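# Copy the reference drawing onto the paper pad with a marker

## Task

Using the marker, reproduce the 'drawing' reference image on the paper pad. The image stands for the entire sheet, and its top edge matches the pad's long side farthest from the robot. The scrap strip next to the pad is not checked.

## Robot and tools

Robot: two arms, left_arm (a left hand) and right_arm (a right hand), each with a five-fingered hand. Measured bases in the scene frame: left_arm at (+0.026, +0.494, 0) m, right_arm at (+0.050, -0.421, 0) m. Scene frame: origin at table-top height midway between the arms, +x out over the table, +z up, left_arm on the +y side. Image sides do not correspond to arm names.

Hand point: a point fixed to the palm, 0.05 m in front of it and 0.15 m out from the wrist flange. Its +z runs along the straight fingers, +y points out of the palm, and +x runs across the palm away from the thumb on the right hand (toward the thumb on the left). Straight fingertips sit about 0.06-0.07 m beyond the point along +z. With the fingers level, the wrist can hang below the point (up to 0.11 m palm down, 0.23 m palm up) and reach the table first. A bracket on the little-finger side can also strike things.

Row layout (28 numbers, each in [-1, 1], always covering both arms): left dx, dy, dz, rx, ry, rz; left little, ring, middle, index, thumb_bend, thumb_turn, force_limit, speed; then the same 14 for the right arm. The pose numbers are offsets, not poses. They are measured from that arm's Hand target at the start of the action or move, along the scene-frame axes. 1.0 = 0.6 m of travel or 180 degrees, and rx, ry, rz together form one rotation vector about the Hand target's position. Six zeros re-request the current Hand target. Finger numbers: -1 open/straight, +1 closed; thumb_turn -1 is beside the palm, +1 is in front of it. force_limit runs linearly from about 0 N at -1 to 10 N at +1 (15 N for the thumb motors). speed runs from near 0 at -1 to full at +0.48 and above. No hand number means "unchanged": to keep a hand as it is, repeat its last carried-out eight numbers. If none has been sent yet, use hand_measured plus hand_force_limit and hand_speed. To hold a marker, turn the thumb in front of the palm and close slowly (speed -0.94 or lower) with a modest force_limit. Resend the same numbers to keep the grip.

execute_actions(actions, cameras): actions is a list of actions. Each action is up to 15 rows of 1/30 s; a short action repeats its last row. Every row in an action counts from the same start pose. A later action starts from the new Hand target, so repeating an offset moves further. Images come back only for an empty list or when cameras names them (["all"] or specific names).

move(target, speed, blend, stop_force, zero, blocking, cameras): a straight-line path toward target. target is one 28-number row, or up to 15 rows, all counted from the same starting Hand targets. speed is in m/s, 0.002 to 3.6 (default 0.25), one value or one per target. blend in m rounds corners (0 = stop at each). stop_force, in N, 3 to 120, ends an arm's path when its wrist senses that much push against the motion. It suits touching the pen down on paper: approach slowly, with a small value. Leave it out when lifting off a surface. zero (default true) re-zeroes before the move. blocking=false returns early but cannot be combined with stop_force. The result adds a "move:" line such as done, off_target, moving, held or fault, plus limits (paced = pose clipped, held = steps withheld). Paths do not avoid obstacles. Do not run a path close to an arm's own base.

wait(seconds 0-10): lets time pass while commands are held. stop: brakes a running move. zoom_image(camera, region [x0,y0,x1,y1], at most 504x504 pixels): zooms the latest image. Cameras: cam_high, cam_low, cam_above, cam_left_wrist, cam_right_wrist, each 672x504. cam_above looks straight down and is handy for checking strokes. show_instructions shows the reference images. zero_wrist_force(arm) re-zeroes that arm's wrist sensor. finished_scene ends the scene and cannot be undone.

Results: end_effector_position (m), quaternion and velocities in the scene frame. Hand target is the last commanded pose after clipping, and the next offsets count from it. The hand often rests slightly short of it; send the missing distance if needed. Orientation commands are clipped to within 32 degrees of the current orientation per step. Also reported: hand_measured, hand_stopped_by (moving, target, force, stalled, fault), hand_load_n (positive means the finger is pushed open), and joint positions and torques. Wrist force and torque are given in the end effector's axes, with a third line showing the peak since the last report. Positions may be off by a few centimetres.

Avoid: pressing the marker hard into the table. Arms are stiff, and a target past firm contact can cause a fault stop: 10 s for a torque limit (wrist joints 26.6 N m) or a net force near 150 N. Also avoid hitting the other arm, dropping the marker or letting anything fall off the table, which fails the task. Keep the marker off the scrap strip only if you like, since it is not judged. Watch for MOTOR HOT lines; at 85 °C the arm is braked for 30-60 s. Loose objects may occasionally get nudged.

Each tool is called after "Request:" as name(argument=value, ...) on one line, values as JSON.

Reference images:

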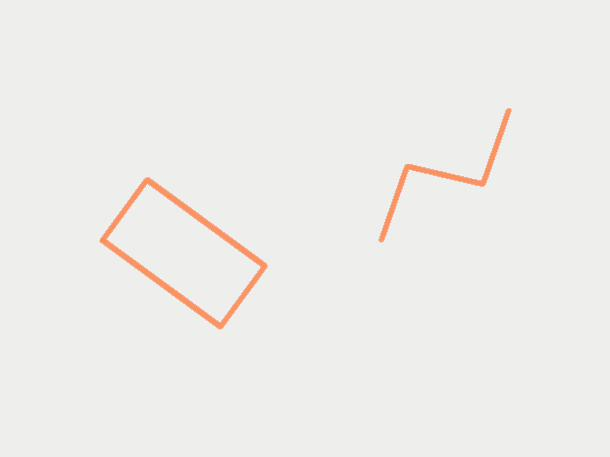

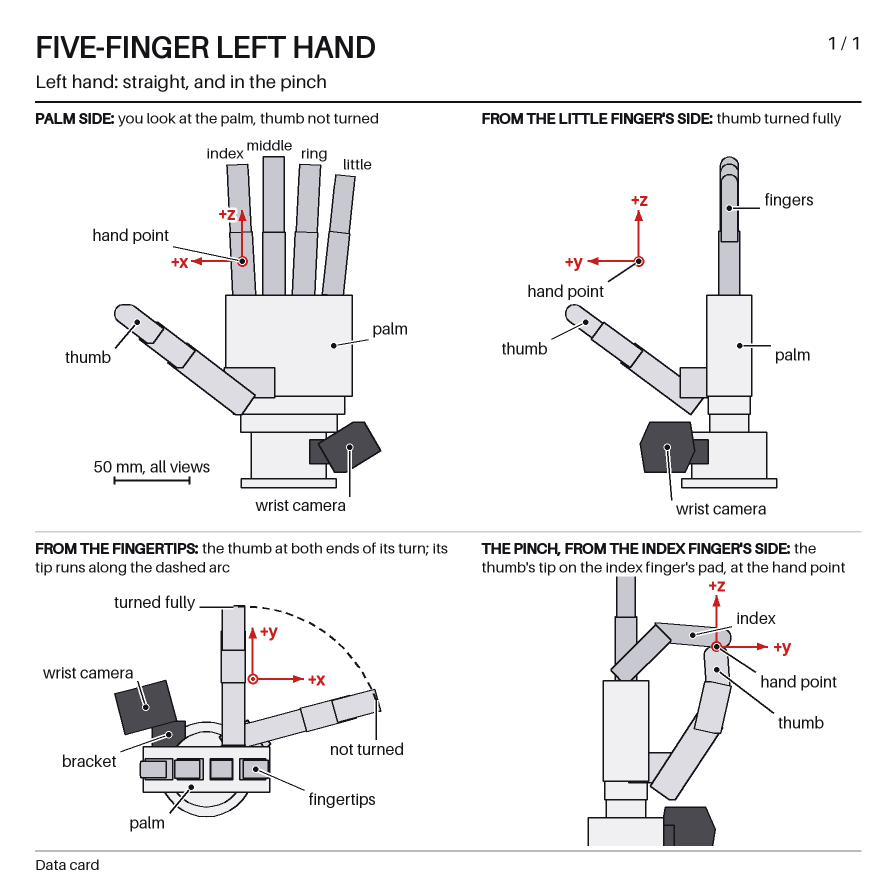

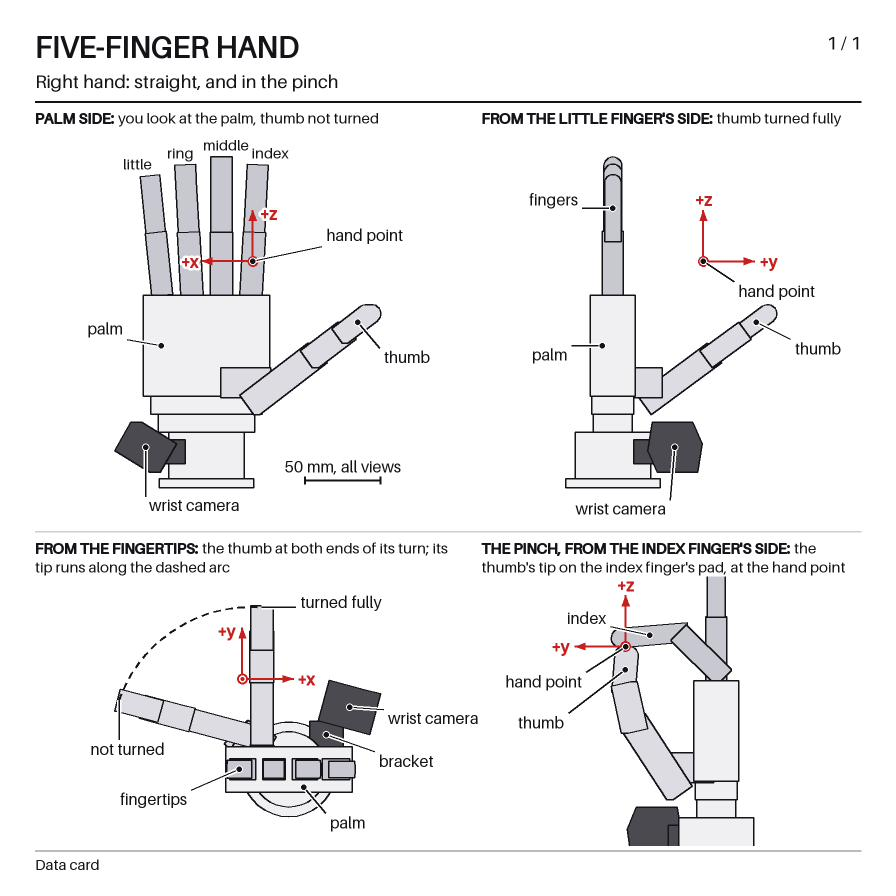

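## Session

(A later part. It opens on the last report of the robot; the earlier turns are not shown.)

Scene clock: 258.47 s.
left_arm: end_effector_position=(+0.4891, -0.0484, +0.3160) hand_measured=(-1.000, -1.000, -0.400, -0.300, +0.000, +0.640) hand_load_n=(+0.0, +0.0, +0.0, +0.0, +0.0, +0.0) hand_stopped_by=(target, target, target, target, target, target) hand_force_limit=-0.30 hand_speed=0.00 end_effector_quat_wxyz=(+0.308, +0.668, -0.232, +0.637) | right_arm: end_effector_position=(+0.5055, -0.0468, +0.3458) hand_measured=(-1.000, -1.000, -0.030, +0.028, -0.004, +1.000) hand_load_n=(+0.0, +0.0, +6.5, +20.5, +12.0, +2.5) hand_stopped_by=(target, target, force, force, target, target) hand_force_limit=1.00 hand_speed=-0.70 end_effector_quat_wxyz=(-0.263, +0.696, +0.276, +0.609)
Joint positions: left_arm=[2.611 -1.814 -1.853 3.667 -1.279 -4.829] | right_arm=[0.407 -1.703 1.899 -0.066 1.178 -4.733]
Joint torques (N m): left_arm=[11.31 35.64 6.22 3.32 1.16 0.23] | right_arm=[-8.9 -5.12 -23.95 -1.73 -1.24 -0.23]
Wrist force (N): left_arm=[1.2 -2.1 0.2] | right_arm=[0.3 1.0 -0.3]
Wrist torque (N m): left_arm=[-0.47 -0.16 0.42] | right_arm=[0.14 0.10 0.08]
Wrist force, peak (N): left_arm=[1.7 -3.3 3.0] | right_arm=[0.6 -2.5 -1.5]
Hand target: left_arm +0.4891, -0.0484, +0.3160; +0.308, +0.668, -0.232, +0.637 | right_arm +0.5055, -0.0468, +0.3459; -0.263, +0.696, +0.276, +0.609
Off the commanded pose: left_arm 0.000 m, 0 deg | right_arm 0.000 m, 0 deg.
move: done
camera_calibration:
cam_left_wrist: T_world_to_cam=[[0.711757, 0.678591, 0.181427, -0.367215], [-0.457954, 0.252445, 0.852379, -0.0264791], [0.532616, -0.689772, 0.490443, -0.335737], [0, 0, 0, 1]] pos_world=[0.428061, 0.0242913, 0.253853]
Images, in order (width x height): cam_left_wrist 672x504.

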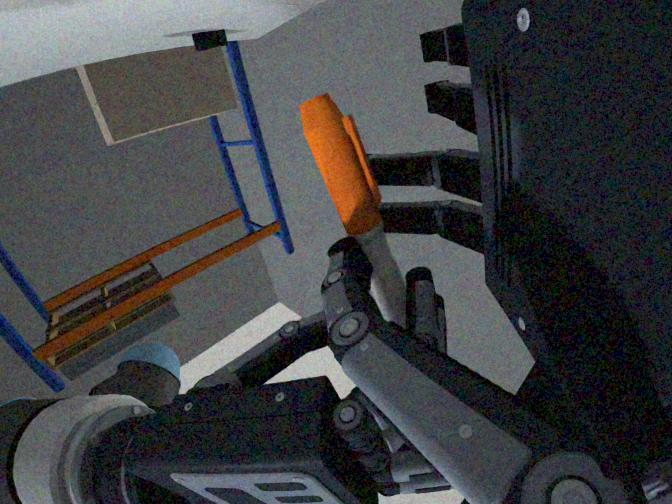

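Request:
move(target=[[0.0025,-0.0025,0,0,0,0,-1,-1,-0.4,-0.3,0,0.64,-0.3,0,0,0,0,0,0,0,-1,-1,0.5,0.5,0,1,1,-0.7],[0.0025,-0.0025,0,0,0,0,-1,-1,-0.4,0.3,0,0.64,-0.3,-0.9,0,0,0,0,0,0,-1,-1,0.5,0.5,0,1,1,-0.7]], speed=0.02, cameras=["cam_left_wrist"])

Request:
zoom_image(camera="cam_left_wrist", region=[320, 190, 440, 310])

Scene clock: 261.27 s.
left_arm: end_effector_position=(+0.4907, -0.0499, +0.3160) hand_measured=(-1.000, -1.000, -0.400, +0.024, +0.000, +0.640) hand_load_n=(+0.0, +0.0, +0.0, +5.5, +2.5, +0.0) hand_stopped_by=(target, target, target, force, target, target) hand_force_limit=-0.30 hand_speed=-0.90 end_effector_quat_wxyz=(+0.308, +0.668, -0.232, +0.637) | right_arm: end_effector_position=(+0.5055, -0.0468, +0.3459) hand_measured=(-1.000, -1.000, -0.030, +0.028, -0.004, +1.000) hand_load_n=(+0.0, +0.0, +6.5, +20.5, +11.0, +2.0) hand_stopped_by=(target, target, force, force, target, target) hand_force_limit=1.00 hand_speed=-0.70 end_effector_quat_wxyz=(-0.263, +0.696, +0.276, +0.609)
Joint positions: left_arm=[2.61 -1.819 -1.847 3.666 -1.281 -4.829] | right_arm=[0.407 -1.703 1.899 -0.066 1.178 -4.733]
Joint torques (N m): left_arm=[-8.48 18.68 34.32 -0.34 -0.53 -1.23] | right_arm=[-9.94 -6.57 -26.61 -3.72 -0.94 -0.4]
Wrist force (N): left_arm=[1.6 -3.1 1.8] | right_arm=[-0.2 -0.9 -1.5]
Wrist torque (N m): left_arm=[-0.47 -0.11 0.40] | right_arm=[0.09 0.06 0.10]
Wrist force, peak (N): left_arm=[1.3 -3.4 2.1] | right_arm=[-1.1 -0.6 -1.6]
Hand target: left_arm +0.4906, -0.0499, +0.3160; +0.308, +0.668, -0.232, +0.637 | right_arm +0.5055, -0.0468, +0.3459; -0.263, +0.696, +0.276, +0.609
Off the commanded pose: left_arm 0.000 m, 0 deg | right_arm 0.000 m, 0 deg.
move: done
camera_calibration:
cam_left_wrist: T_world_to_cam=[[0.711757, 0.678591, 0.181427, -0.367265], [-0.457954, 0.252445, 0.852379, -0.0254135], [0.532616, -0.689772, 0.490443, -0.337571], [0, 0, 0, 1]] pos_world=[0.429561, 0.0227913, 0.253853]
Images, in order (width x height): cam_left_wrist 672x504.

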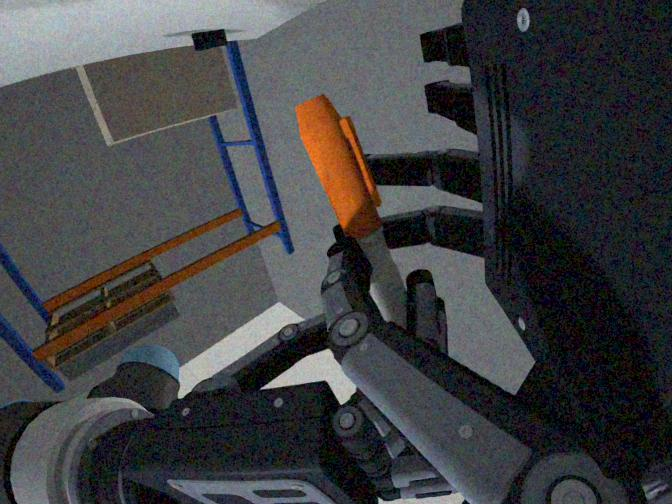

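Scaled by 4.200 from the camera's 672x504 image, which has a finer 960x720 frame.

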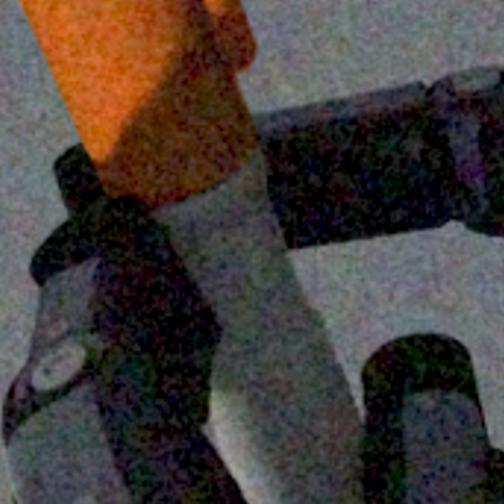

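Request:
move(target=[[0,0,0,0,0,0,-1,-1,-0.4,-0.3,0,0.64,-0.3,0,0,0,0,0,0,0,-1,-1,0.5,0.5,0,1,1,-0.7],[-0.0025,0.0025,0,0,0,0,-1,-1,-0.4,-0.3,0,1,-0.3,0,0,0,0,0,0,0,-1,-1,0.5,0.5,0,1,1,-0.7],[0,0,0,0,0,0,-1,-1,-0.4,0.3,0,1,-0.3,-0.9,0,0,0,0,0,0,-1,-1,0.5,0.5,0,1,1,-0.7]], speed=0.03, cameras=["cam_left_wrist"])

Request:
zoom_image(camera="cam_left_wrist", region=[280, 160, 440, 310])

Scene clock: 265.90 s.
left_arm: end_effector_position=(+0.4907, -0.0499, +0.3160) hand_measured=(-1.000, -1.000, -0.400, +0.006, +0.000, +1.000) hand_load_n=(-0.5, +0.0, +0.0, +4.0, +1.5, +0.0) hand_stopped_by=(target, target, target, force, target, target) hand_force_limit=-0.30 hand_speed=-0.90 end_effector_quat_wxyz=(+0.308, +0.668, -0.232, +0.637) | right_arm: end_effector_position=(+0.5056, -0.0468, +0.3459) hand_measured=(-1.000, -1.000, -0.030, +0.028, -0.004, +1.000) hand_load_n=(+0.0, +0.0, +6.0, +20.0, +12.5, +1.5) hand_stopped_by=(target, target, force, force, target, target) hand_force_limit=1.00 hand_speed=-0.70 end_effector_quat_wxyz=(-0.263, +0.696, +0.276, +0.609)
Joint positions: left_arm=[2.61 -1.819 -1.847 3.666 -1.281 -4.829] | right_arm=[0.407 -1.703 1.899 -0.066 1.178 -4.733]
Joint torques (N m): left_arm=[-7.59 18.88 35.61 -0.36 -1.14 -1.23] | right_arm=[-9.25 -6.67 -30.03 -3.78 -0.62 -0.35]
Wrist force (N): left_arm=[1.3 -2.4 0.1] | right_arm=[0.5 0.8 -0.4]
Wrist torque (N m): left_arm=[-0.48 -0.17 0.40] | right_arm=[0.11 0.09 0.03]
Wrist force, peak (N): left_arm=[2.5 -3.3 1.4] | right_arm=[0.0 2.8 -0.5]
Hand target: left_arm +0.4906, -0.0499, +0.3160; +0.308, +0.668, -0.232, +0.637 | right_arm +0.5055, -0.0468, +0.3459; -0.263, +0.696, +0.276, +0.609
Off the commanded pose: left_arm 0.000 m, 0 deg | right_arm 0.000 m, 0 deg.
move: done
camera_calibration:
cam_left_wrist: T_world_to_cam=[[0.711757, 0.678591, 0.181427, -0.367265], [-0.457954, 0.252445, 0.852379, -0.0254135], [0.532616, -0.689772, 0.490443, -0.337571], [0, 0, 0, 1]] pos_world=[0.429561, 0.0227913, 0.253853]
Images, in order (width x height): cam_left_wrist 672x504.

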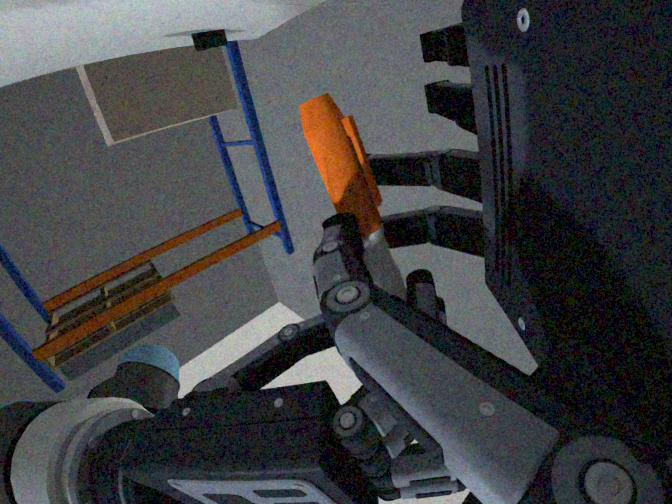

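Scaled by 3.150 from the camera's 672x504 image, which has a finer 960x720 frame.

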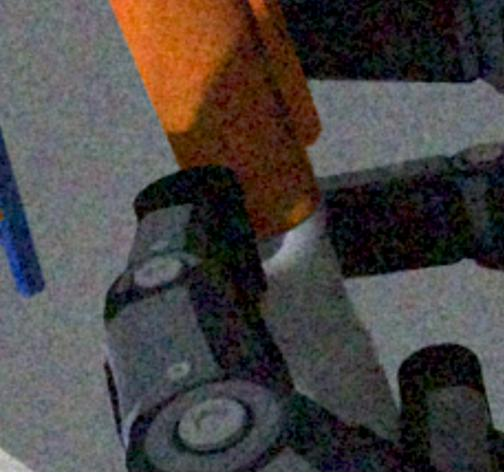

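Request:
move(target=[0,0,-0.0075,0,0,0,-1,-1,-0.4,0.3,0,1,-0.3,-0.9,0,0,0,0,0,0,-1,-1,0.5,0.5,0,1,1,-0.7], speed=0.004, stop_force=4, cameras=["cam_left_wrist"])

Request:
zoom_image(camera="cam_left_wrist", region=[280, 160, 440, 310])

Scene clock: 267.80 s.
left_arm: end_effector_position=(+0.4907, -0.0499, +0.3150) hand_measured=(-1.000, -1.000, -0.400, +0.006, +0.000, +1.000) hand_load_n=(+0.0, +0.0, +0.0, +4.5, +3.0, +0.5) hand_stopped_by=(target, target, target, force, target, target) hand_force_limit=-0.30 hand_speed=-0.90 end_effector_quat_wxyz=(+0.308, +0.668, -0.232, +0.637) | right_arm: end_effector_position=(+0.5055, -0.0468, +0.3459) hand_measured=(-1.000, -1.000, -0.030, +0.028, -0.004, +1.000) hand_load_n=(+0.0, +0.0, +4.5, +22.0, +12.0, +2.5) hand_stopped_by=(target, target, force, force, target, target) hand_force_limit=1.00 hand_speed=-0.70 end_effector_quat_wxyz=(-0.263, +0.696, +0.276, +0.609)
Joint positions: left_arm=[2.61 -1.82 -1.848 3.669 -1.281 -4.829] | right_arm=[0.407 -1.703 1.899 -0.066 1.178 -4.733]
Joint torques (N m): left_arm=[-7.88 35.91 34.86 -0.21 -0.4 -0.99] | right_arm=[-8.83 -5.91 -30.06 -3.63 -1.43 -0.34]
Wrist force (N): left_arm=[2.6 -1.5 0.2] | right_arm=[-0.8 0.6 -0.2]
Wrist torque (N m): left_arm=[-0.43 -0.13 0.38] | right_arm=[0.13 0.15 0.03]
Wrist force, peak (N): left_arm=[5.6 -2.5 -0.4] | right_arm=[-4.1 2.0 -0.7]
Hand target: left_arm +0.4907, -0.0499, +0.3150; +0.308, +0.668, -0.232, +0.637 (not the last commanded pose) | right_arm +0.5055, -0.0468, +0.3459; -0.263, +0.696, +0.276, +0.609
Off the commanded pose: left_arm 0.004 m, 0 deg | right_arm 0.000 m, 0 deg.
move: contact (left_arm)
camera_calibration:
cam_left_wrist: T_world_to_cam=[[0.711706, 0.678626, 0.181498, -0.367012], [-0.458103, 0.252491, 0.852285, -0.0244496], [0.532556, -0.689721, 0.49058, -0.33716], [0, 0, 0, 1]] pos_world=[0.429561, 0.0226912, 0.252854]
Images, in order (width x height): cam_left_wrist 672x504.

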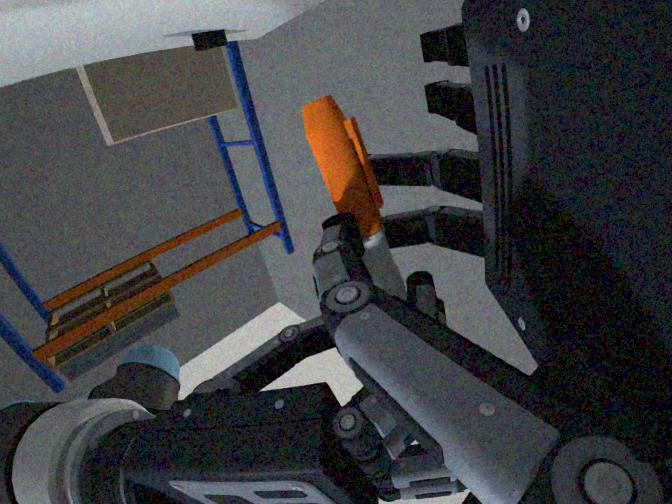

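Scaled by 3.150 from the camera's 672x504 image, which has a finer 960x720 frame.

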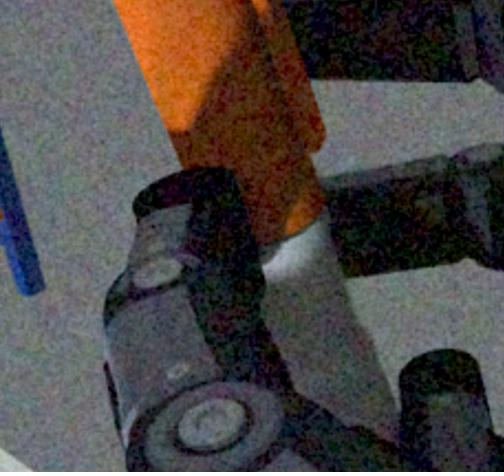

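Request:
move(target=[0,0,0,0,0,0,-1,-1,0.5,0.5,0,1,1,-0.7,0,0,0,0,0,0,-1,-1,0.5,0.5,0,1,1,-0.7], speed=0.004, cameras=["cam_left_wrist","cam_right_wrist"])

Scene clock: 268.80 s.
left_arm: end_effector_position=(+0.4907, -0.0499, +0.3150) hand_measured=(-1.000, -1.000, +0.010, +0.028, -0.002, +1.000) hand_load_n=(+0.0, +0.0, +11.0, +8.5, +10.5, +3.0) hand_stopped_by=(target, target, force, force, target, target) hand_force_limit=1.00 hand_speed=-0.70 end_effector_quat_wxyz=(+0.308, +0.668, -0.232, +0.637) | right_arm: end_effector_position=(+0.5055, -0.0468, +0.3459) hand_measured=(-1.000, -1.000, -0.030, +0.028, -0.004, +1.000) hand_load_n=(+0.0, +0.0, +6.0, +21.0, +12.0, +2.0) hand_stopped_by=(target, target, force, force, target, target) hand_force_limit=1.00 hand_speed=-0.70 end_effector_quat_wxyz=(-0.263, +0.696, +0.276, +0.609)
Joint positions: left_arm=[2.61 -1.82 -1.848 3.669 -1.281 -4.829] | right_arm=[0.407 -1.703 1.899 -0.066 1.178 -4.733]
Joint torques (N m): left_arm=[-7.59 35.98 31.48 0.62 -0.4 -1.07] | right_arm=[-9.12 -5.47 -28.68 -3.45 1.5 -0.29]
Wrist force (N): left_arm=[2.2 -2.1 2.5] | right_arm=[-1.2 -1.2 -0.7]
Wrist torque (N m): left_arm=[-0.48 -0.16 0.41] | right_arm=[0.13 0.14 0.06]
Wrist force, peak (N): left_arm=[2.8 -2.3 3.1] | right_arm=[-1.6 -2.2 -1.0]
Hand target: left_arm +0.4907, -0.0499, +0.3150; +0.308, +0.668, -0.232, +0.637 | right_arm +0.5055, -0.0468, +0.3459; -0.263, +0.696, +0.276, +0.609
Off the commanded pose: left_arm 0.000 m, 0 deg | right_arm 0.000 m, 0 deg.
move: done
camera_calibration:
cam_left_wrist: T_world_to_cam=[[0.711706, 0.678626, 0.181498, -0.367012], [-0.458103, 0.252491, 0.852285, -0.0244496], [0.532556, -0.689721, 0.49058, -0.33716], [0, 0, 0, 1]] pos_world=[0.429561, 0.0226912, 0.252854]
cam_right_wrist: T_world_to_cam=[[0.688169, -0.669896, 0.278679, -0.477802], [-0.280725, -0.600016, -0.749116, 0.373043], [0.669042, 0.437286, -0.600969, 0.00736442], [0, 0, 0, 1]] pos_world=[0.428604, -0.0994665, 0.417031]
Images, in order (width x height): cam_left_wrist 672x504, cam_right_wrist 672x504.

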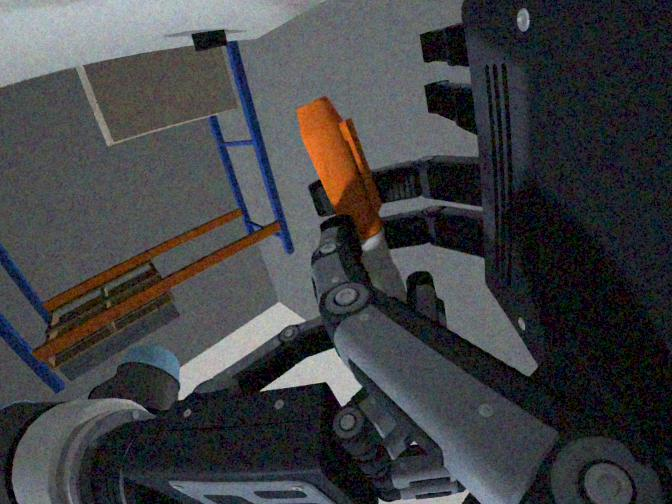

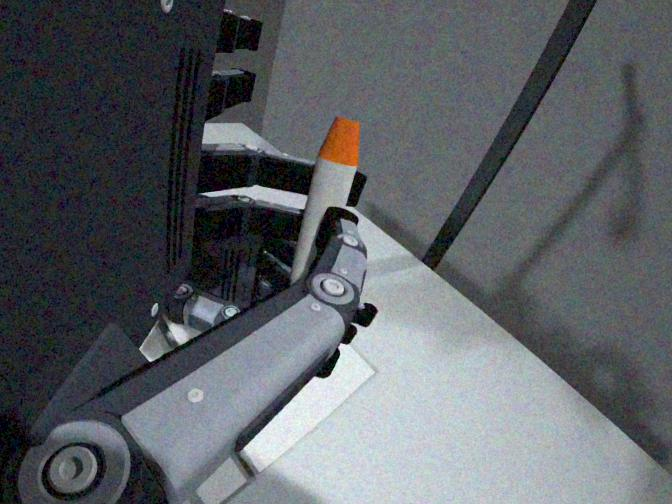

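Request:
move(target=[0,0,-0.0167,0,0,0,-1,-1,0.5,0.5,0,1,1,-0.7,0,0,0,0,0,0,-1,-1,0.5,0.5,0,1,1,-0.7], speed=0.005, stop_force=35, cameras=["cam_left_wrist","cam_right_wrist"])

Scene clock: 271.77 s.
left_arm: end_effector_position=(+0.4907, -0.0500, +0.3050) hand_measured=(-1.000, -1.000, +0.012, +0.028, -0.002, +1.000) hand_load_n=(+0.0, +0.0, +0.5, +7.0, +7.5, +2.0) hand_stopped_by=(target, target, force, force, target, target) hand_force_limit=1.00 hand_speed=-0.70 end_effector_quat_wxyz=(+0.308, +0.668, -0.232, +0.637) | right_arm: end_effector_position=(+0.5056, -0.0468, +0.3458) hand_measured=(-1.000, -1.000, -0.028, +0.026, -0.004, +1.000) hand_load_n=(+0.0, +0.0, +0.0, +32.0, +10.0, +4.5) hand_stopped_by=(target, target, force, force, target, target) hand_force_limit=1.00 hand_speed=-0.70 end_effector_quat_wxyz=(-0.263, +0.696, +0.276, +0.609)
Joint positions: left_arm=[2.61 -1.833 -1.862 3.694 -1.281 -4.829] | right_arm=[0.407 -1.703 1.899 -0.066 1.178 -4.733]
Joint torques (N m): left_arm=[-3.44 14.64 0.43 1.74 -0.15 -0.02] | right_arm=[-9.61 -25.8 -29.34 -3.51 -0.69 -0.16]
Wrist force (N): left_arm=[8.2 1.8 2.7] | right_arm=[-6.2 -1.9 3.0]
Wrist torque (N m): left_arm=[-0.45 -0.19 0.42] | right_arm=[0.07 0.31 0.08]
Wrist force, peak (N): left_arm=[12.4 -3.0 1.4] | right_arm=[-11.1 0.4 -1.1]
Hand target: left_arm +0.4907, -0.0499, +0.3050; +0.308, +0.668, -0.232, +0.637 | right_arm +0.5055, -0.0468, +0.3459; -0.263, +0.696, +0.276, +0.609
Off the commanded pose: left_arm 0.000 m, 0 deg | right_arm 0.000 m, 0 deg.
move: done
camera_calibration:
cam_left_wrist: T_world_to_cam=[[0.711706, 0.678626, 0.181498, -0.365197], [-0.458103, 0.252491, 0.852285, -0.0159268], [0.532556, -0.689721, 0.49058, -0.332254], [0, 0, 0, 1]] pos_world=[0.429561, 0.0226912, 0.242854]
cam_right_wrist: T_world_to_cam=[[0.688169, -0.669896, 0.278679, -0.477802], [-0.280725, -0.600016, -0.749116, 0.373043], [0.669042, 0.437286, -0.600969, 0.00736442], [0, 0, 0, 1]] pos_world=[0.428604, -0.0994665, 0.417031]
Images, in order (width x height): cam_left_wrist 672x504, cam_right_wrist 672x504.

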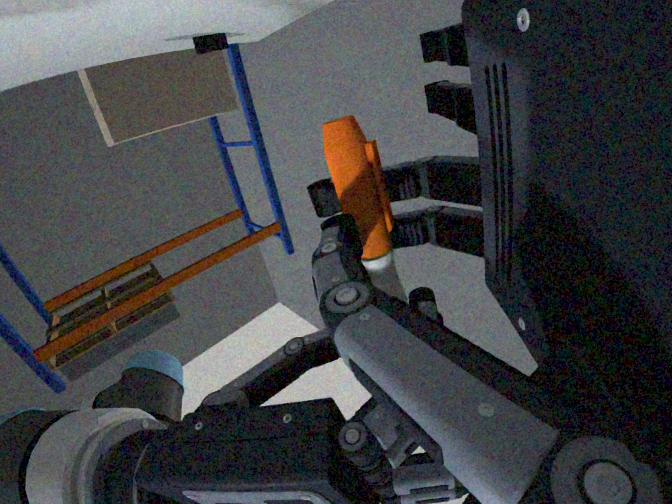

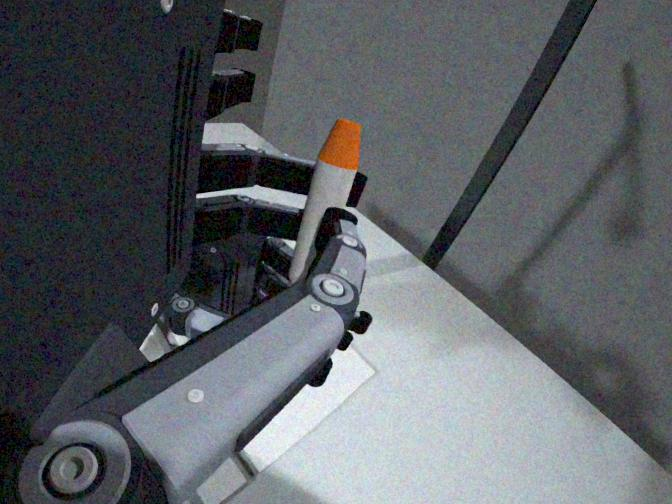

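Request:
move(target=[[0,0,0,0,0,0,-1,-1,-0.3,-0.3,0,1,1,0,0,0,0,0,0,0,-1,-1,0.5,0.5,0,1,1,-0.7],[0,0,-0.01,0,0,0,-1,-1,-0.3,-0.3,0,1,1,0,0,0,0,0,0,0,-1,-1,0.5,0.5,0,1,1,-0.7],[0,0,-0.01,0,0,0,-1,-1,0.5,0.5,0,1,0.8,-0.88,0,0,0,0,0,0,-1,-1,0.5,0.5,0,1,1,-0.7]], speed=0.03, cameras=["cam_left_wrist","cam_right_wrist"])

Scene clock: 282.77 s.
left_arm: end_effector_position=(+0.4907, -0.0500, +0.2990) hand_measured=(-1.000, -1.000, -0.014, +0.008, -0.002, +1.000) hand_load_n=(+0.0, +0.5, +7.5, +11.5, +8.0, +0.5) hand_stopped_by=(target, target, force, force, target, target) hand_force_limit=0.80 hand_speed=-0.88 end_effector_quat_wxyz=(+0.308, +0.668, -0.232, +0.637) | right_arm: end_effector_position=(+0.5056, -0.0468, +0.3459) hand_measured=(-1.000, -1.000, -0.028, +0.026, -0.004, +1.000) hand_load_n=(+0.0, +0.0, +3.5, +20.5, +12.5, -0.5) hand_stopped_by=(target, target, force, force, target, target) hand_force_limit=1.00 hand_speed=-0.70 end_effector_quat_wxyz=(-0.263, +0.696, +0.276, +0.609)
Joint positions: left_arm=[2.61 -1.841 -1.869 3.71 -1.281 -4.829] | right_arm=[0.407 -1.703 1.899 -0.066 1.178 -4.733]
Joint torques (N m): left_arm=[9.28 19.54 5.84 2.66 -0.28 0.59] | right_arm=[-7.6 -7.12 -18.9 -2.49 0.81 -0.63]
Wrist force (N): left_arm=[1.6 -2.8 1.1] | right_arm=[-1.2 0.4 -1.4]
Wrist torque (N m): left_arm=[-0.49 -0.14 0.39] | right_arm=[0.17 0.08 0.09]
Wrist force, peak (N): left_arm=[8.5 1.8 2.7] | right_arm=[-7.0 -1.6 3.2]
Hand target: left_arm +0.4907, -0.0499, +0.2990; +0.308, +0.668, -0.232, +0.637 | right_arm +0.5055, -0.0468, +0.3459; -0.263, +0.696, +0.276, +0.609
Off the commanded pose: left_arm 0.000 m, 0 deg | right_arm 0.000 m, 0 deg.
move: done
camera_calibration:
cam_left_wrist: T_world_to_cam=[[0.711706, 0.678626, 0.181498, -0.364108], [-0.458103, 0.252491, 0.852285, -0.0108131], [0.532556, -0.689721, 0.49058, -0.32931], [0, 0, 0, 1]] pos_world=[0.429561, 0.0226912, 0.236854]
cam_right_wrist: T_world_to_cam=[[0.688151, -0.669909, 0.278696, -0.477802], [-0.280675, -0.599984, -0.74916, 0.373043], [0.669082, 0.437312, -0.600906, 0.00732316], [0, 0, 0, 1]] pos_world=[0.428604, -0.0994665, 0.417031]
Images, in order (width x height): cam_left_wrist 672x504, cam_right_wrist 672x504.

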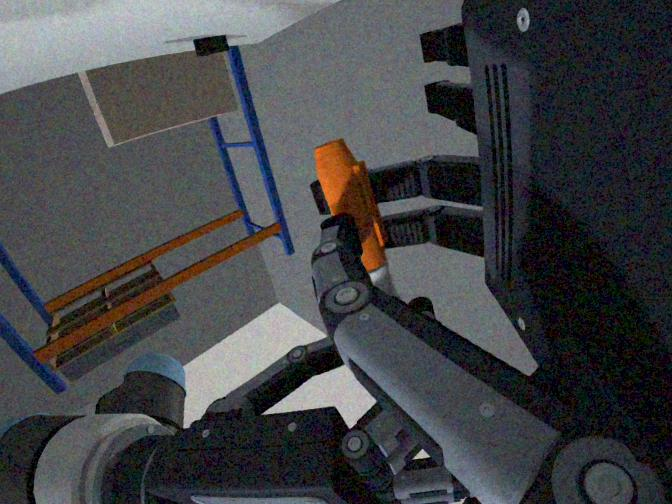

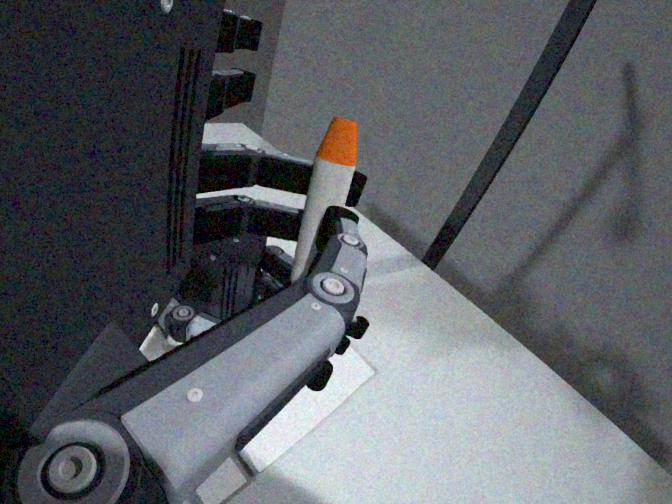

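Request:
move(target=[[0,0,0,0,0,0,-1,-1,0.5,0.5,0,1,0.8,-0.88,0,0,0,0,0,0,-1,-1,-1,-1,0,1,1,0],[0,0,0,0,0,0,-1,-1,0.5,0.5,0,1,0.8,-0.88,-0.0023,-0.0023,0,0,0,0,-1,-1,-1,-1,0,1,1,0],[0,0,0,0,0,0,-1,-1,0.5,0.5,0,1,0.8,-0.88,-0.061,0.0566,-0.0024,0,0,0,-1,-1,-1,-1,0,1,1,0]], speed=[0.05,0.03,0.08], cameras=["cam_left_wrist","cam_right_wrist","cam_above"])

Scene clock: 287.07 s.
left_arm: end_effector_position=(+0.4907, -0.0499, +0.2990) hand_measured=(-1.000, -1.000, -0.014, +0.008, -0.002, +1.000) hand_load_n=(+0.0, +0.0, +7.5, +9.5, +10.5, +0.0) hand_stopped_by=(target, target, force, force, target, target) hand_force_limit=0.80 hand_speed=-0.88 end_effector_quat_wxyz=(+0.308, +0.668, -0.232, +0.637) | right_arm: end_effector_position=(+0.4690, -0.0130, +0.3444) hand_measured=(-1.000, -1.000, -1.000, -1.000, +0.000, +1.000) hand_load_n=(+0.0, +0.0, +0.0, +0.0, +0.0, +0.0) hand_stopped_by=(target, target, target, target, target, target) hand_force_limit=1.00 hand_speed=0.00 end_effector_quat_wxyz=(-0.263, +0.696, +0.276, +0.609)
Joint positions: left_arm=[2.61 -1.841 -1.869 3.71 -1.281 -4.829] | right_arm=[0.554 -1.698 1.899 -0.077 1.324 -4.713]
Joint torques (N m): left_arm=[9.9 26.15 11.31 0.03 -0.35 0.34] | right_arm=[8.8 -3.8 -30.07 -4.33 0.97 2.05]
Wrist force (N): left_arm=[0.9 -2.0 0.4] | right_arm=[0.4 0.7 -0.4]
Wrist torque (N m): left_arm=[-0.47 -0.13 0.41] | right_arm=[0.10 0.11 0.05]
Wrist force, peak (N): left_arm=[2.9 -3.0 1.0] | right_arm=[0.5 2.2 -1.5]
Hand target: left_arm +0.4907, -0.0499, +0.2990; +0.308, +0.668, -0.232, +0.637 | right_arm +0.4689, -0.0129, +0.3444; -0.263, +0.696, +0.276, +0.609
Off the commanded pose: left_arm 0.000 m, 0 deg | right_arm 0.000 m, 0 deg.
move: done
camera_calibration:
cam_left_wrist: T_world_to_cam=[[0.711706, 0.678626, 0.181498, -0.364108], [-0.458103, 0.252491, 0.852285, -0.0108131], [0.532556, -0.689721, 0.49058, -0.32931], [0, 0, 0, 1]] pos_world=[0.429561, 0.0226912, 0.236854]
cam_right_wrist: T_world_to_cam=[[0.688189, -0.669855, 0.27873, -0.429582], [-0.280678, -0.600063, -0.749096, 0.381983], [0.669041, 0.437286, -0.60097, 0.0160592], [0, 0, 0, 1]] pos_world=[0.392104, -0.0655665, 0.415531]
Images, in order (width x height): cam_above 672x504, cam_left_wrist 672x504, cam_right_wrist 672x504.

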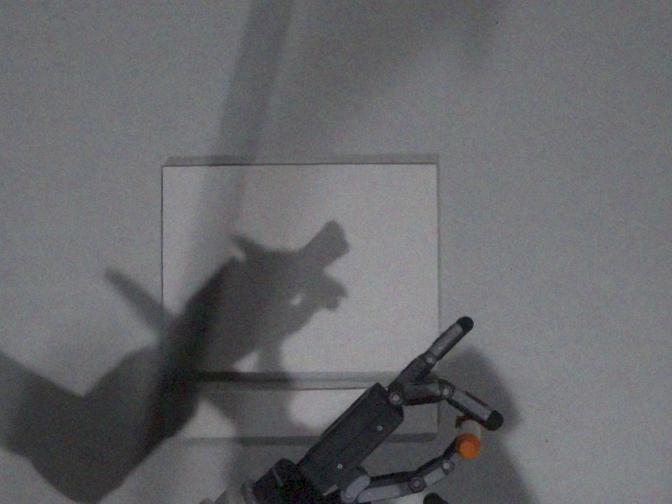

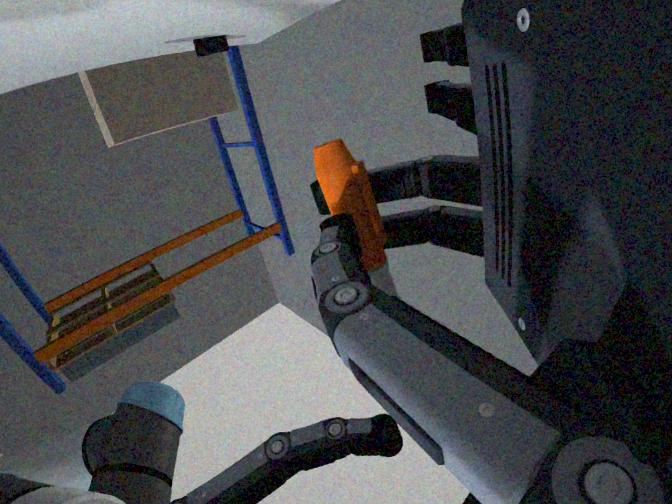

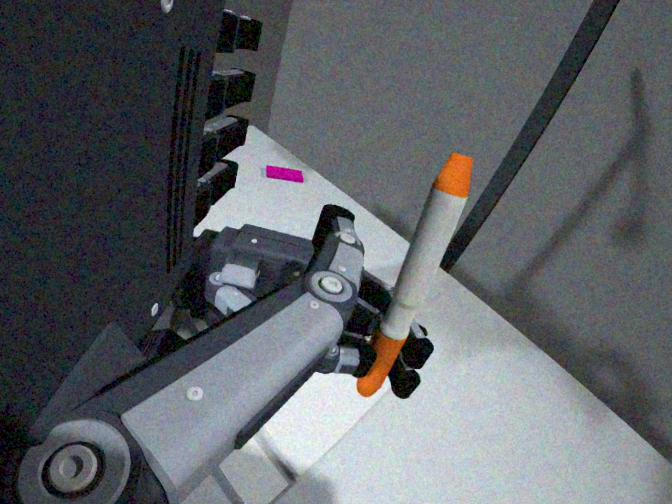

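Request:
zoom_image(camera="cam_right_wrist", region=[310, 140, 500, 410])

Request:
zoom_image(camera="cam_left_wrist", region=[290, 120, 430, 290])

Scaled by 1.867 from the camera's 672x504 image, which has a finer 960x720 frame.

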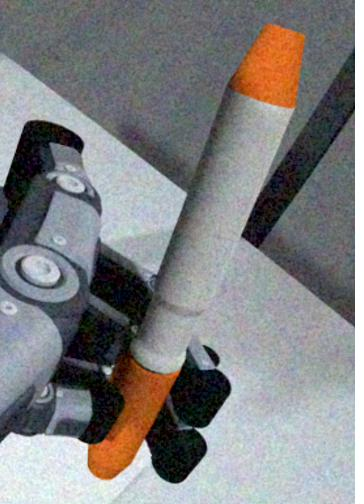

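Scaled by 2.965 from the camera's 672x504 image, which has a finer 960x720 frame.

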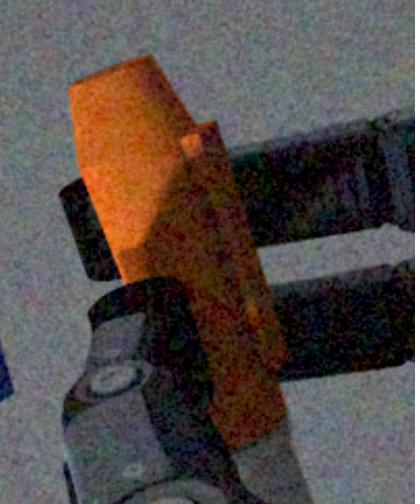

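Request:
move(target=[0,0,0,0.0554,-0.0263,0,-1,-1,0.5,0.5,0,1,0.8,-0.88,-0.0295,-0.0775,-0.0073,0.0339,-0.0229,0.2782,-1,-1,-1,-1,0,1,1,0], speed=0.15, cameras=["cam_left_wrist","cam_right_wrist","cam_above"])

Scene clock: 295.30 s.
left_arm: end_effector_position=(+0.4907, -0.0499, +0.2990) hand_measured=(-1.000, -1.000, -0.014, +0.008, -0.002, +1.000) hand_load_n=(+0.0, +0.0, +7.5, +9.5, +10.5, +0.0) hand_stopped_by=(target, target, force, force, target, target) hand_force_limit=0.80 hand_speed=-0.88 end_effector_quat_wxyz=(+0.239, +0.665, -0.299, +0.641) | right_arm: end_effector_position=(+0.4513, -0.0594, +0.3401) hand_measured=(-1.000, -1.000, -1.000, -1.000, +0.000, +1.000) hand_load_n=(+0.0, +0.0, +0.0, +0.0, +0.0, +0.0) hand_stopped_by=(target, target, target, target, target, target) hand_force_limit=1.00 hand_speed=0.00 end_effector_quat_wxyz=(+0.522, -0.477, -0.521, -0.478)
Joint positions: left_arm=[2.621 -1.818 -1.82 3.571 -1.277 -4.628] | right_arm=[-0.055 -1.614 1.917 -0.295 -0.161 -4.721]
Joint torques (N m): left_arm=[11.93 36.59 36.36 -0.47 -1.38 0.96] | right_arm=[8.3 -27.61 -12.18 -2.46 -1.48 2.41]
Wrist force (N): left_arm=[0.7 -1.9 0.1] | right_arm=[0.7 1.2 -0.5]
Wrist torque (N m): left_arm=[-0.43 -0.13 0.26] | right_arm=[0.16 0.08 0.05]
Wrist force, peak (N): left_arm=[1.2 -2.3 0.1] | right_arm=[0.7 1.4 -0.4]
Hand target: left_arm +0.4907, -0.0499, +0.2990; +0.239, +0.665, -0.299, +0.641 | right_arm +0.4512, -0.0594, +0.3400; +0.522, -0.477, -0.522, -0.478
Off the commanded pose: left_arm 0.000 m, 0 deg | right_arm 0.000 m, 0 deg.
move: done
camera_calibration:
cam_left_wrist: T_world_to_cam=[[0.689539, 0.631838, 0.354002, -0.407148], [-0.528338, 0.104514, 0.842577, 0.0191521], [0.495374, -0.768022, 0.40589, -0.289598], [0, 0, 0, 1]] pos_world=[0.434323, 0.0328323, 0.245539]
cam_right_wrist: T_world_to_cam=[[0.949595, 0.0623148, 0.307224, -0.531471], [0.295736, -0.503126, -0.812037, 0.112884], [0.103971, 0.861963, -0.496195, 0.290256], [0, 0, 0, 1]] pos_world=[0.44112, -0.160276, 0.398971]
Images, in order (width x height): cam_above 672x504, cam_left_wrist 672x504, cam_right_wrist 672x504.

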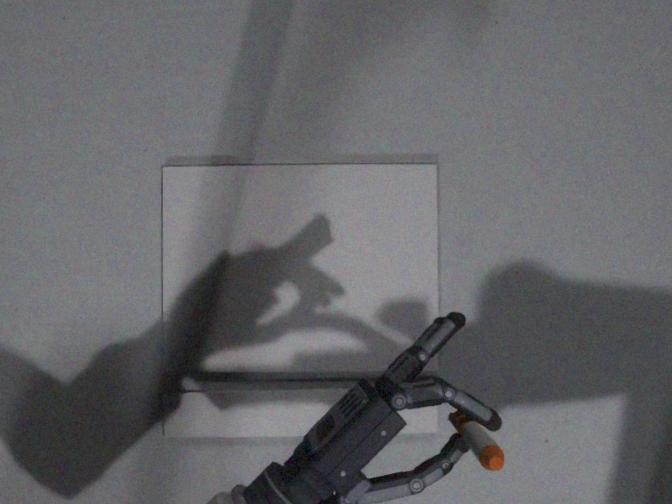

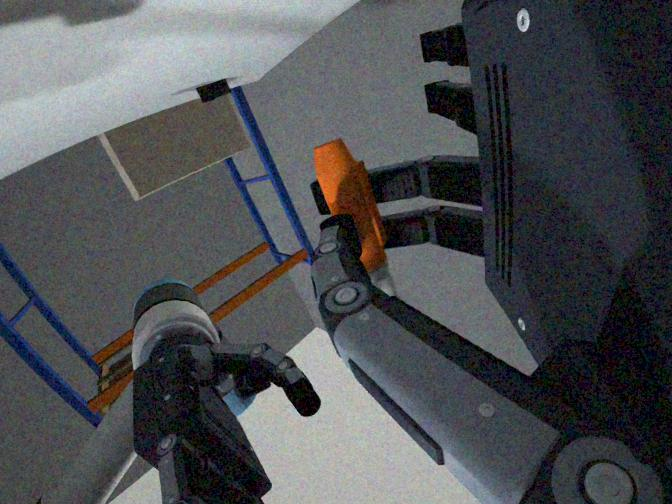

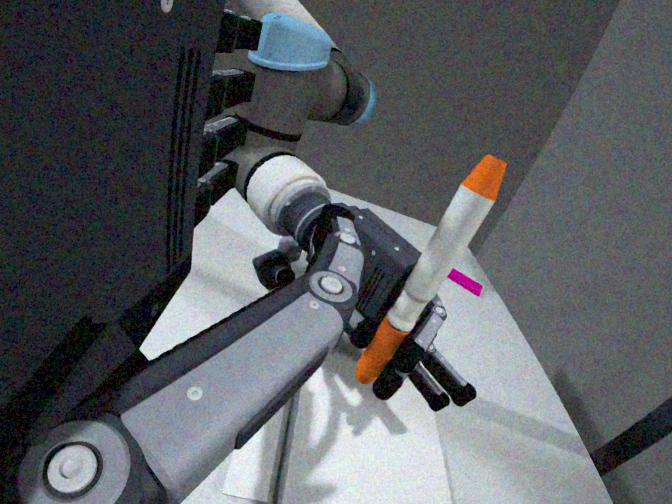

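Request:
zoom_image(camera="cam_right_wrist", region=[330, 140, 520, 400])

Request:
zoom_image(camera="cam_above", region=[400, 360, 540, 500])

Scaled by 1.938 from the camera's 672x504 image, which has a finer 960x720 frame.

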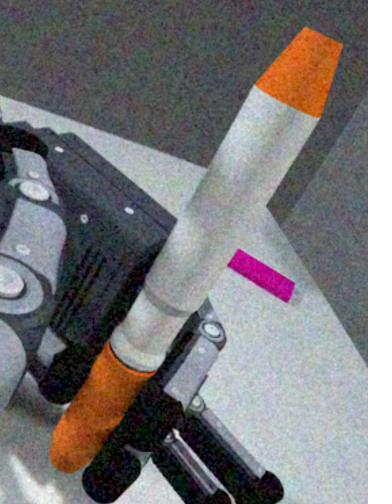

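Scaled by 3.600.

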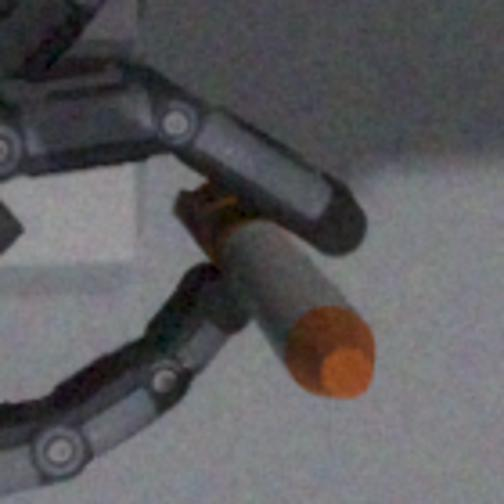

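Request:
move(target=[0,0,0,0,0,0,-1,-1,0.5,0.5,0,1,0.8,-0.88,0.0747,0.0065,0,0,0,0,-1,-1,-1,-1,0,1,1,0], speed=0.08, cameras=["cam_right_wrist"])

Request:
zoom_image(camera="cam_right_wrist", region=[230, 90, 430, 330])

Scene clock: 298.20 s.
left_arm: end_effector_position=(+0.4907, -0.0499, +0.2990) hand_measured=(-1.000, -1.000, -0.014, +0.008, -0.002, +1.000) hand_load_n=(+0.0, +0.0, +7.5, +9.5, +10.5, +0.0) hand_stopped_by=(target, target, force, force, target, target) hand_force_limit=0.80 hand_speed=-0.88 end_effector_quat_wxyz=(+0.239, +0.665, -0.299, +0.641) | right_arm: end_effector_position=(+0.4959, -0.0555, +0.3400) hand_measured=(-1.000, -1.000, -1.000, -1.000, +0.000, +1.000) hand_load_n=(+0.0, +0.0, +0.0, +0.0, +0.0, +0.0) hand_stopped_by=(target, target, target, target, target, target) hand_force_limit=1.00 hand_speed=0.00 end_effector_quat_wxyz=(+0.522, -0.477, -0.522, -0.477)
Joint positions: left_arm=[2.621 -1.818 -1.82 3.571 -1.277 -4.628] | right_arm=[-0.038 -1.506 1.807 -0.3 -0.143 -4.713]
Joint torques (N m): left_arm=[10.44 36.91 36.27 -0.36 -1.47 1.09] | right_arm=[9.94 -9.66 -27.93 3.12 1.48 -2.34]
Wrist force (N): left_arm=[0.5 -2.0 0.2] | right_arm=[0.6 1.0 -0.4]
Wrist torque (N m): left_arm=[-0.45 -0.10 0.25] | right_arm=[0.12 0.09 0.26]
Wrist force, peak (N): left_arm=[0.8 -2.2 0.5] | right_arm=[0.6 1.6 -0.4]
Hand target: left_arm +0.4907, -0.0499, +0.2990; +0.239, +0.665, -0.299, +0.641 | right_arm +0.4961, -0.0555, +0.3400; +0.522, -0.477, -0.522, -0.478
Off the commanded pose: left_arm 0.000 m, 0 deg | right_arm 0.000 m, 0 deg.
move: done
camera_calibration:
cam_right_wrist: T_world_to_cam=[[0.949585, 0.0628874, 0.307137, -0.573975], [0.295836, -0.504022, -0.811445, 0.101365], [0.103775, 0.861398, -0.497216, 0.282635], [0, 0, 0, 1]] pos_world=[0.485721, -0.156275, 0.399072]
Images, in order (width x height): cam_right_wrist 672x504.

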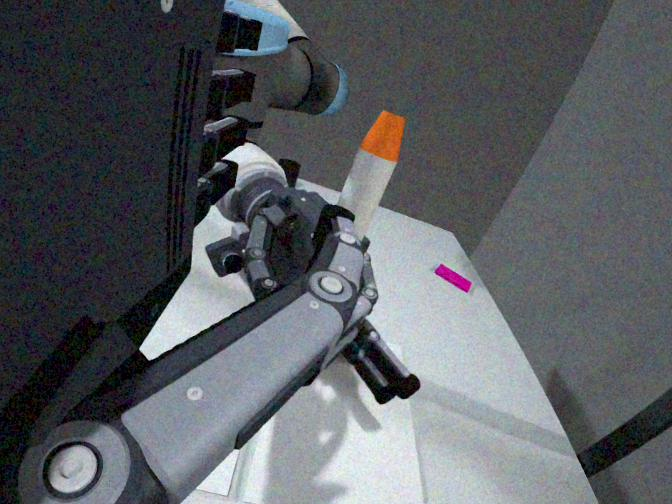

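Scaled by 2.100 from the camera's 672x504 image, which has a finer 960x720 frame.

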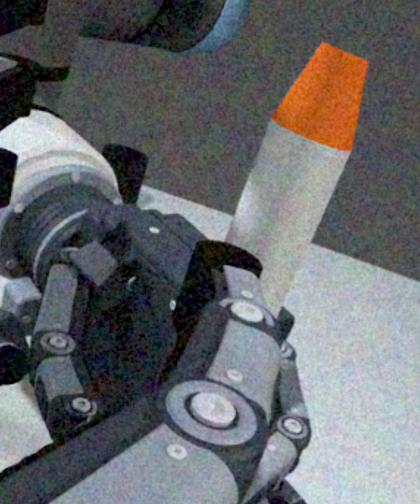

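Request:
move(target=[0,0,0,0,0,0,-1,-1,0.5,0.5,0,1,0.8,-0.88,0.0208,0.0018,0,0,0,0,-1,-1,-1,-1,0,1,1,0], speed=0.03, cameras=["cam_right_wrist","cam_above"])

Request:
zoom_image(camera="cam_right_wrist", region=[230, 90, 430, 330])

Scene clock: 299.50 s.
left_arm: end_effector_position=(+0.4907, -0.0499, +0.2990) hand_measured=(-1.000, -1.000, -0.014, +0.008, -0.002, +1.000) hand_load_n=(-0.5, +0.0, +7.5, +9.5, +10.5, +0.0) hand_stopped_by=(target, target, force, force, target, target) hand_force_limit=0.80 hand_speed=-0.88 end_effector_quat_wxyz=(+0.239, +0.665, -0.299, +0.641) | right_arm: end_effector_position=(+0.5084, -0.0544, +0.3400) hand_measured=(-1.000, -1.000, -1.000, -1.000, +0.000, +1.000) hand_load_n=(+0.0, +0.0, +0.0, +0.0, +0.0, +0.0) hand_stopped_by=(target, target, target, target, target, target) hand_force_limit=1.00 hand_speed=0.00 end_effector_quat_wxyz=(+0.522, -0.477, -0.522, -0.477)
Joint positions: left_arm=[2.621 -1.818 -1.82 3.571 -1.277 -4.628] | right_arm=[-0.033 -1.476 1.774 -0.297 -0.139 -4.714]
Joint torques (N m): left_arm=[10.86 36.73 36.13 -0.51 -1.41 0.93] | right_arm=[8.93 -11.37 -27.06 2.97 0.97 -2.41]
Wrist force (N): left_arm=[0.7 -1.6 0.2] | right_arm=[0.6 1.1 -0.3]
Wrist torque (N m): left_arm=[-0.40 -0.13 0.25] | right_arm=[0.14 0.10 0.24]
Wrist force, peak (N): left_arm=[0.8 -2.2 0.3] | right_arm=[0.8 1.3 -0.5]
Hand target: left_arm +0.4907, -0.0499, +0.2990; +0.239, +0.665, -0.299, +0.641 | right_arm +0.5085, -0.0544, +0.3400; +0.522, -0.477, -0.522, -0.478
Off the commanded pose: left_arm 0.000 m, 0 deg | right_arm 0.000 m, 0 deg.
move: done
camera_calibration:
cam_right_wrist: T_world_to_cam=[[0.949584, 0.0628823, 0.307141, -0.585916], [0.295842, -0.503979, -0.81147, 0.0982351], [0.103765, 0.861424, -0.497173, 0.280382], [0, 0, 0, 1]] pos_world=[0.498221, -0.155176, 0.399072]
Images, in order (width x height): cam_above 672x504, cam_right_wrist 672x504.

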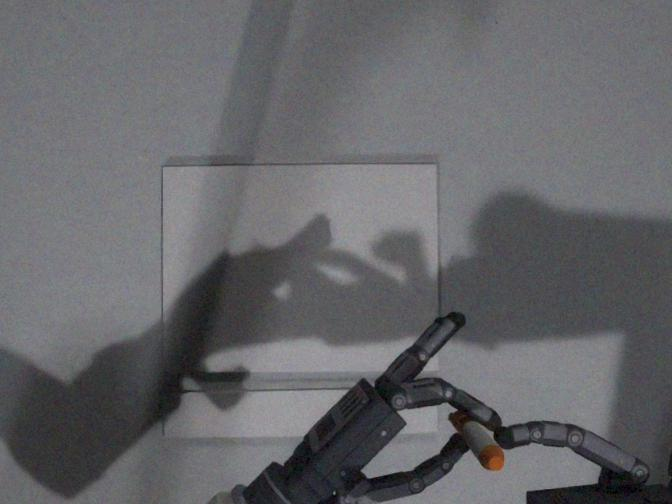

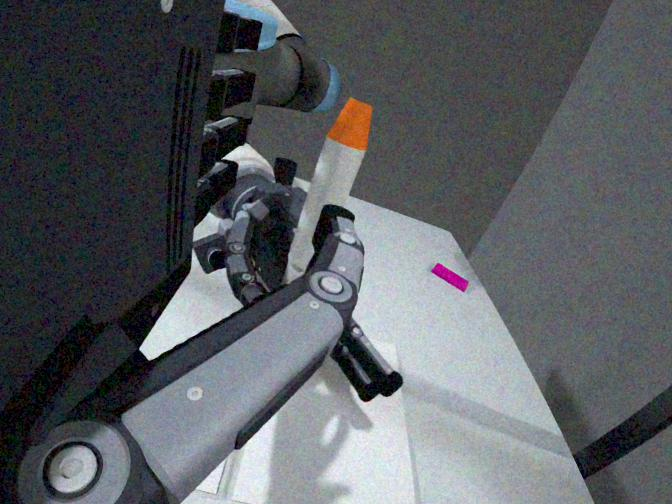

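Scaled by 2.100 from the camera's 672x504 image, which has a finer 960x720 frame.

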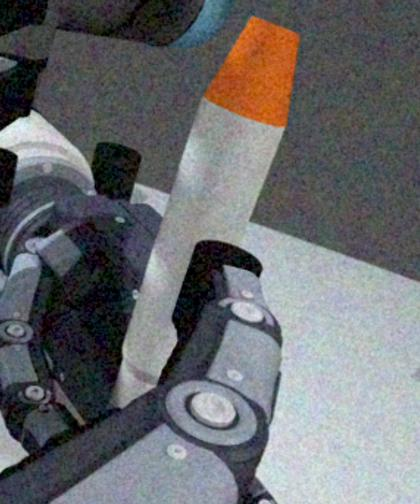

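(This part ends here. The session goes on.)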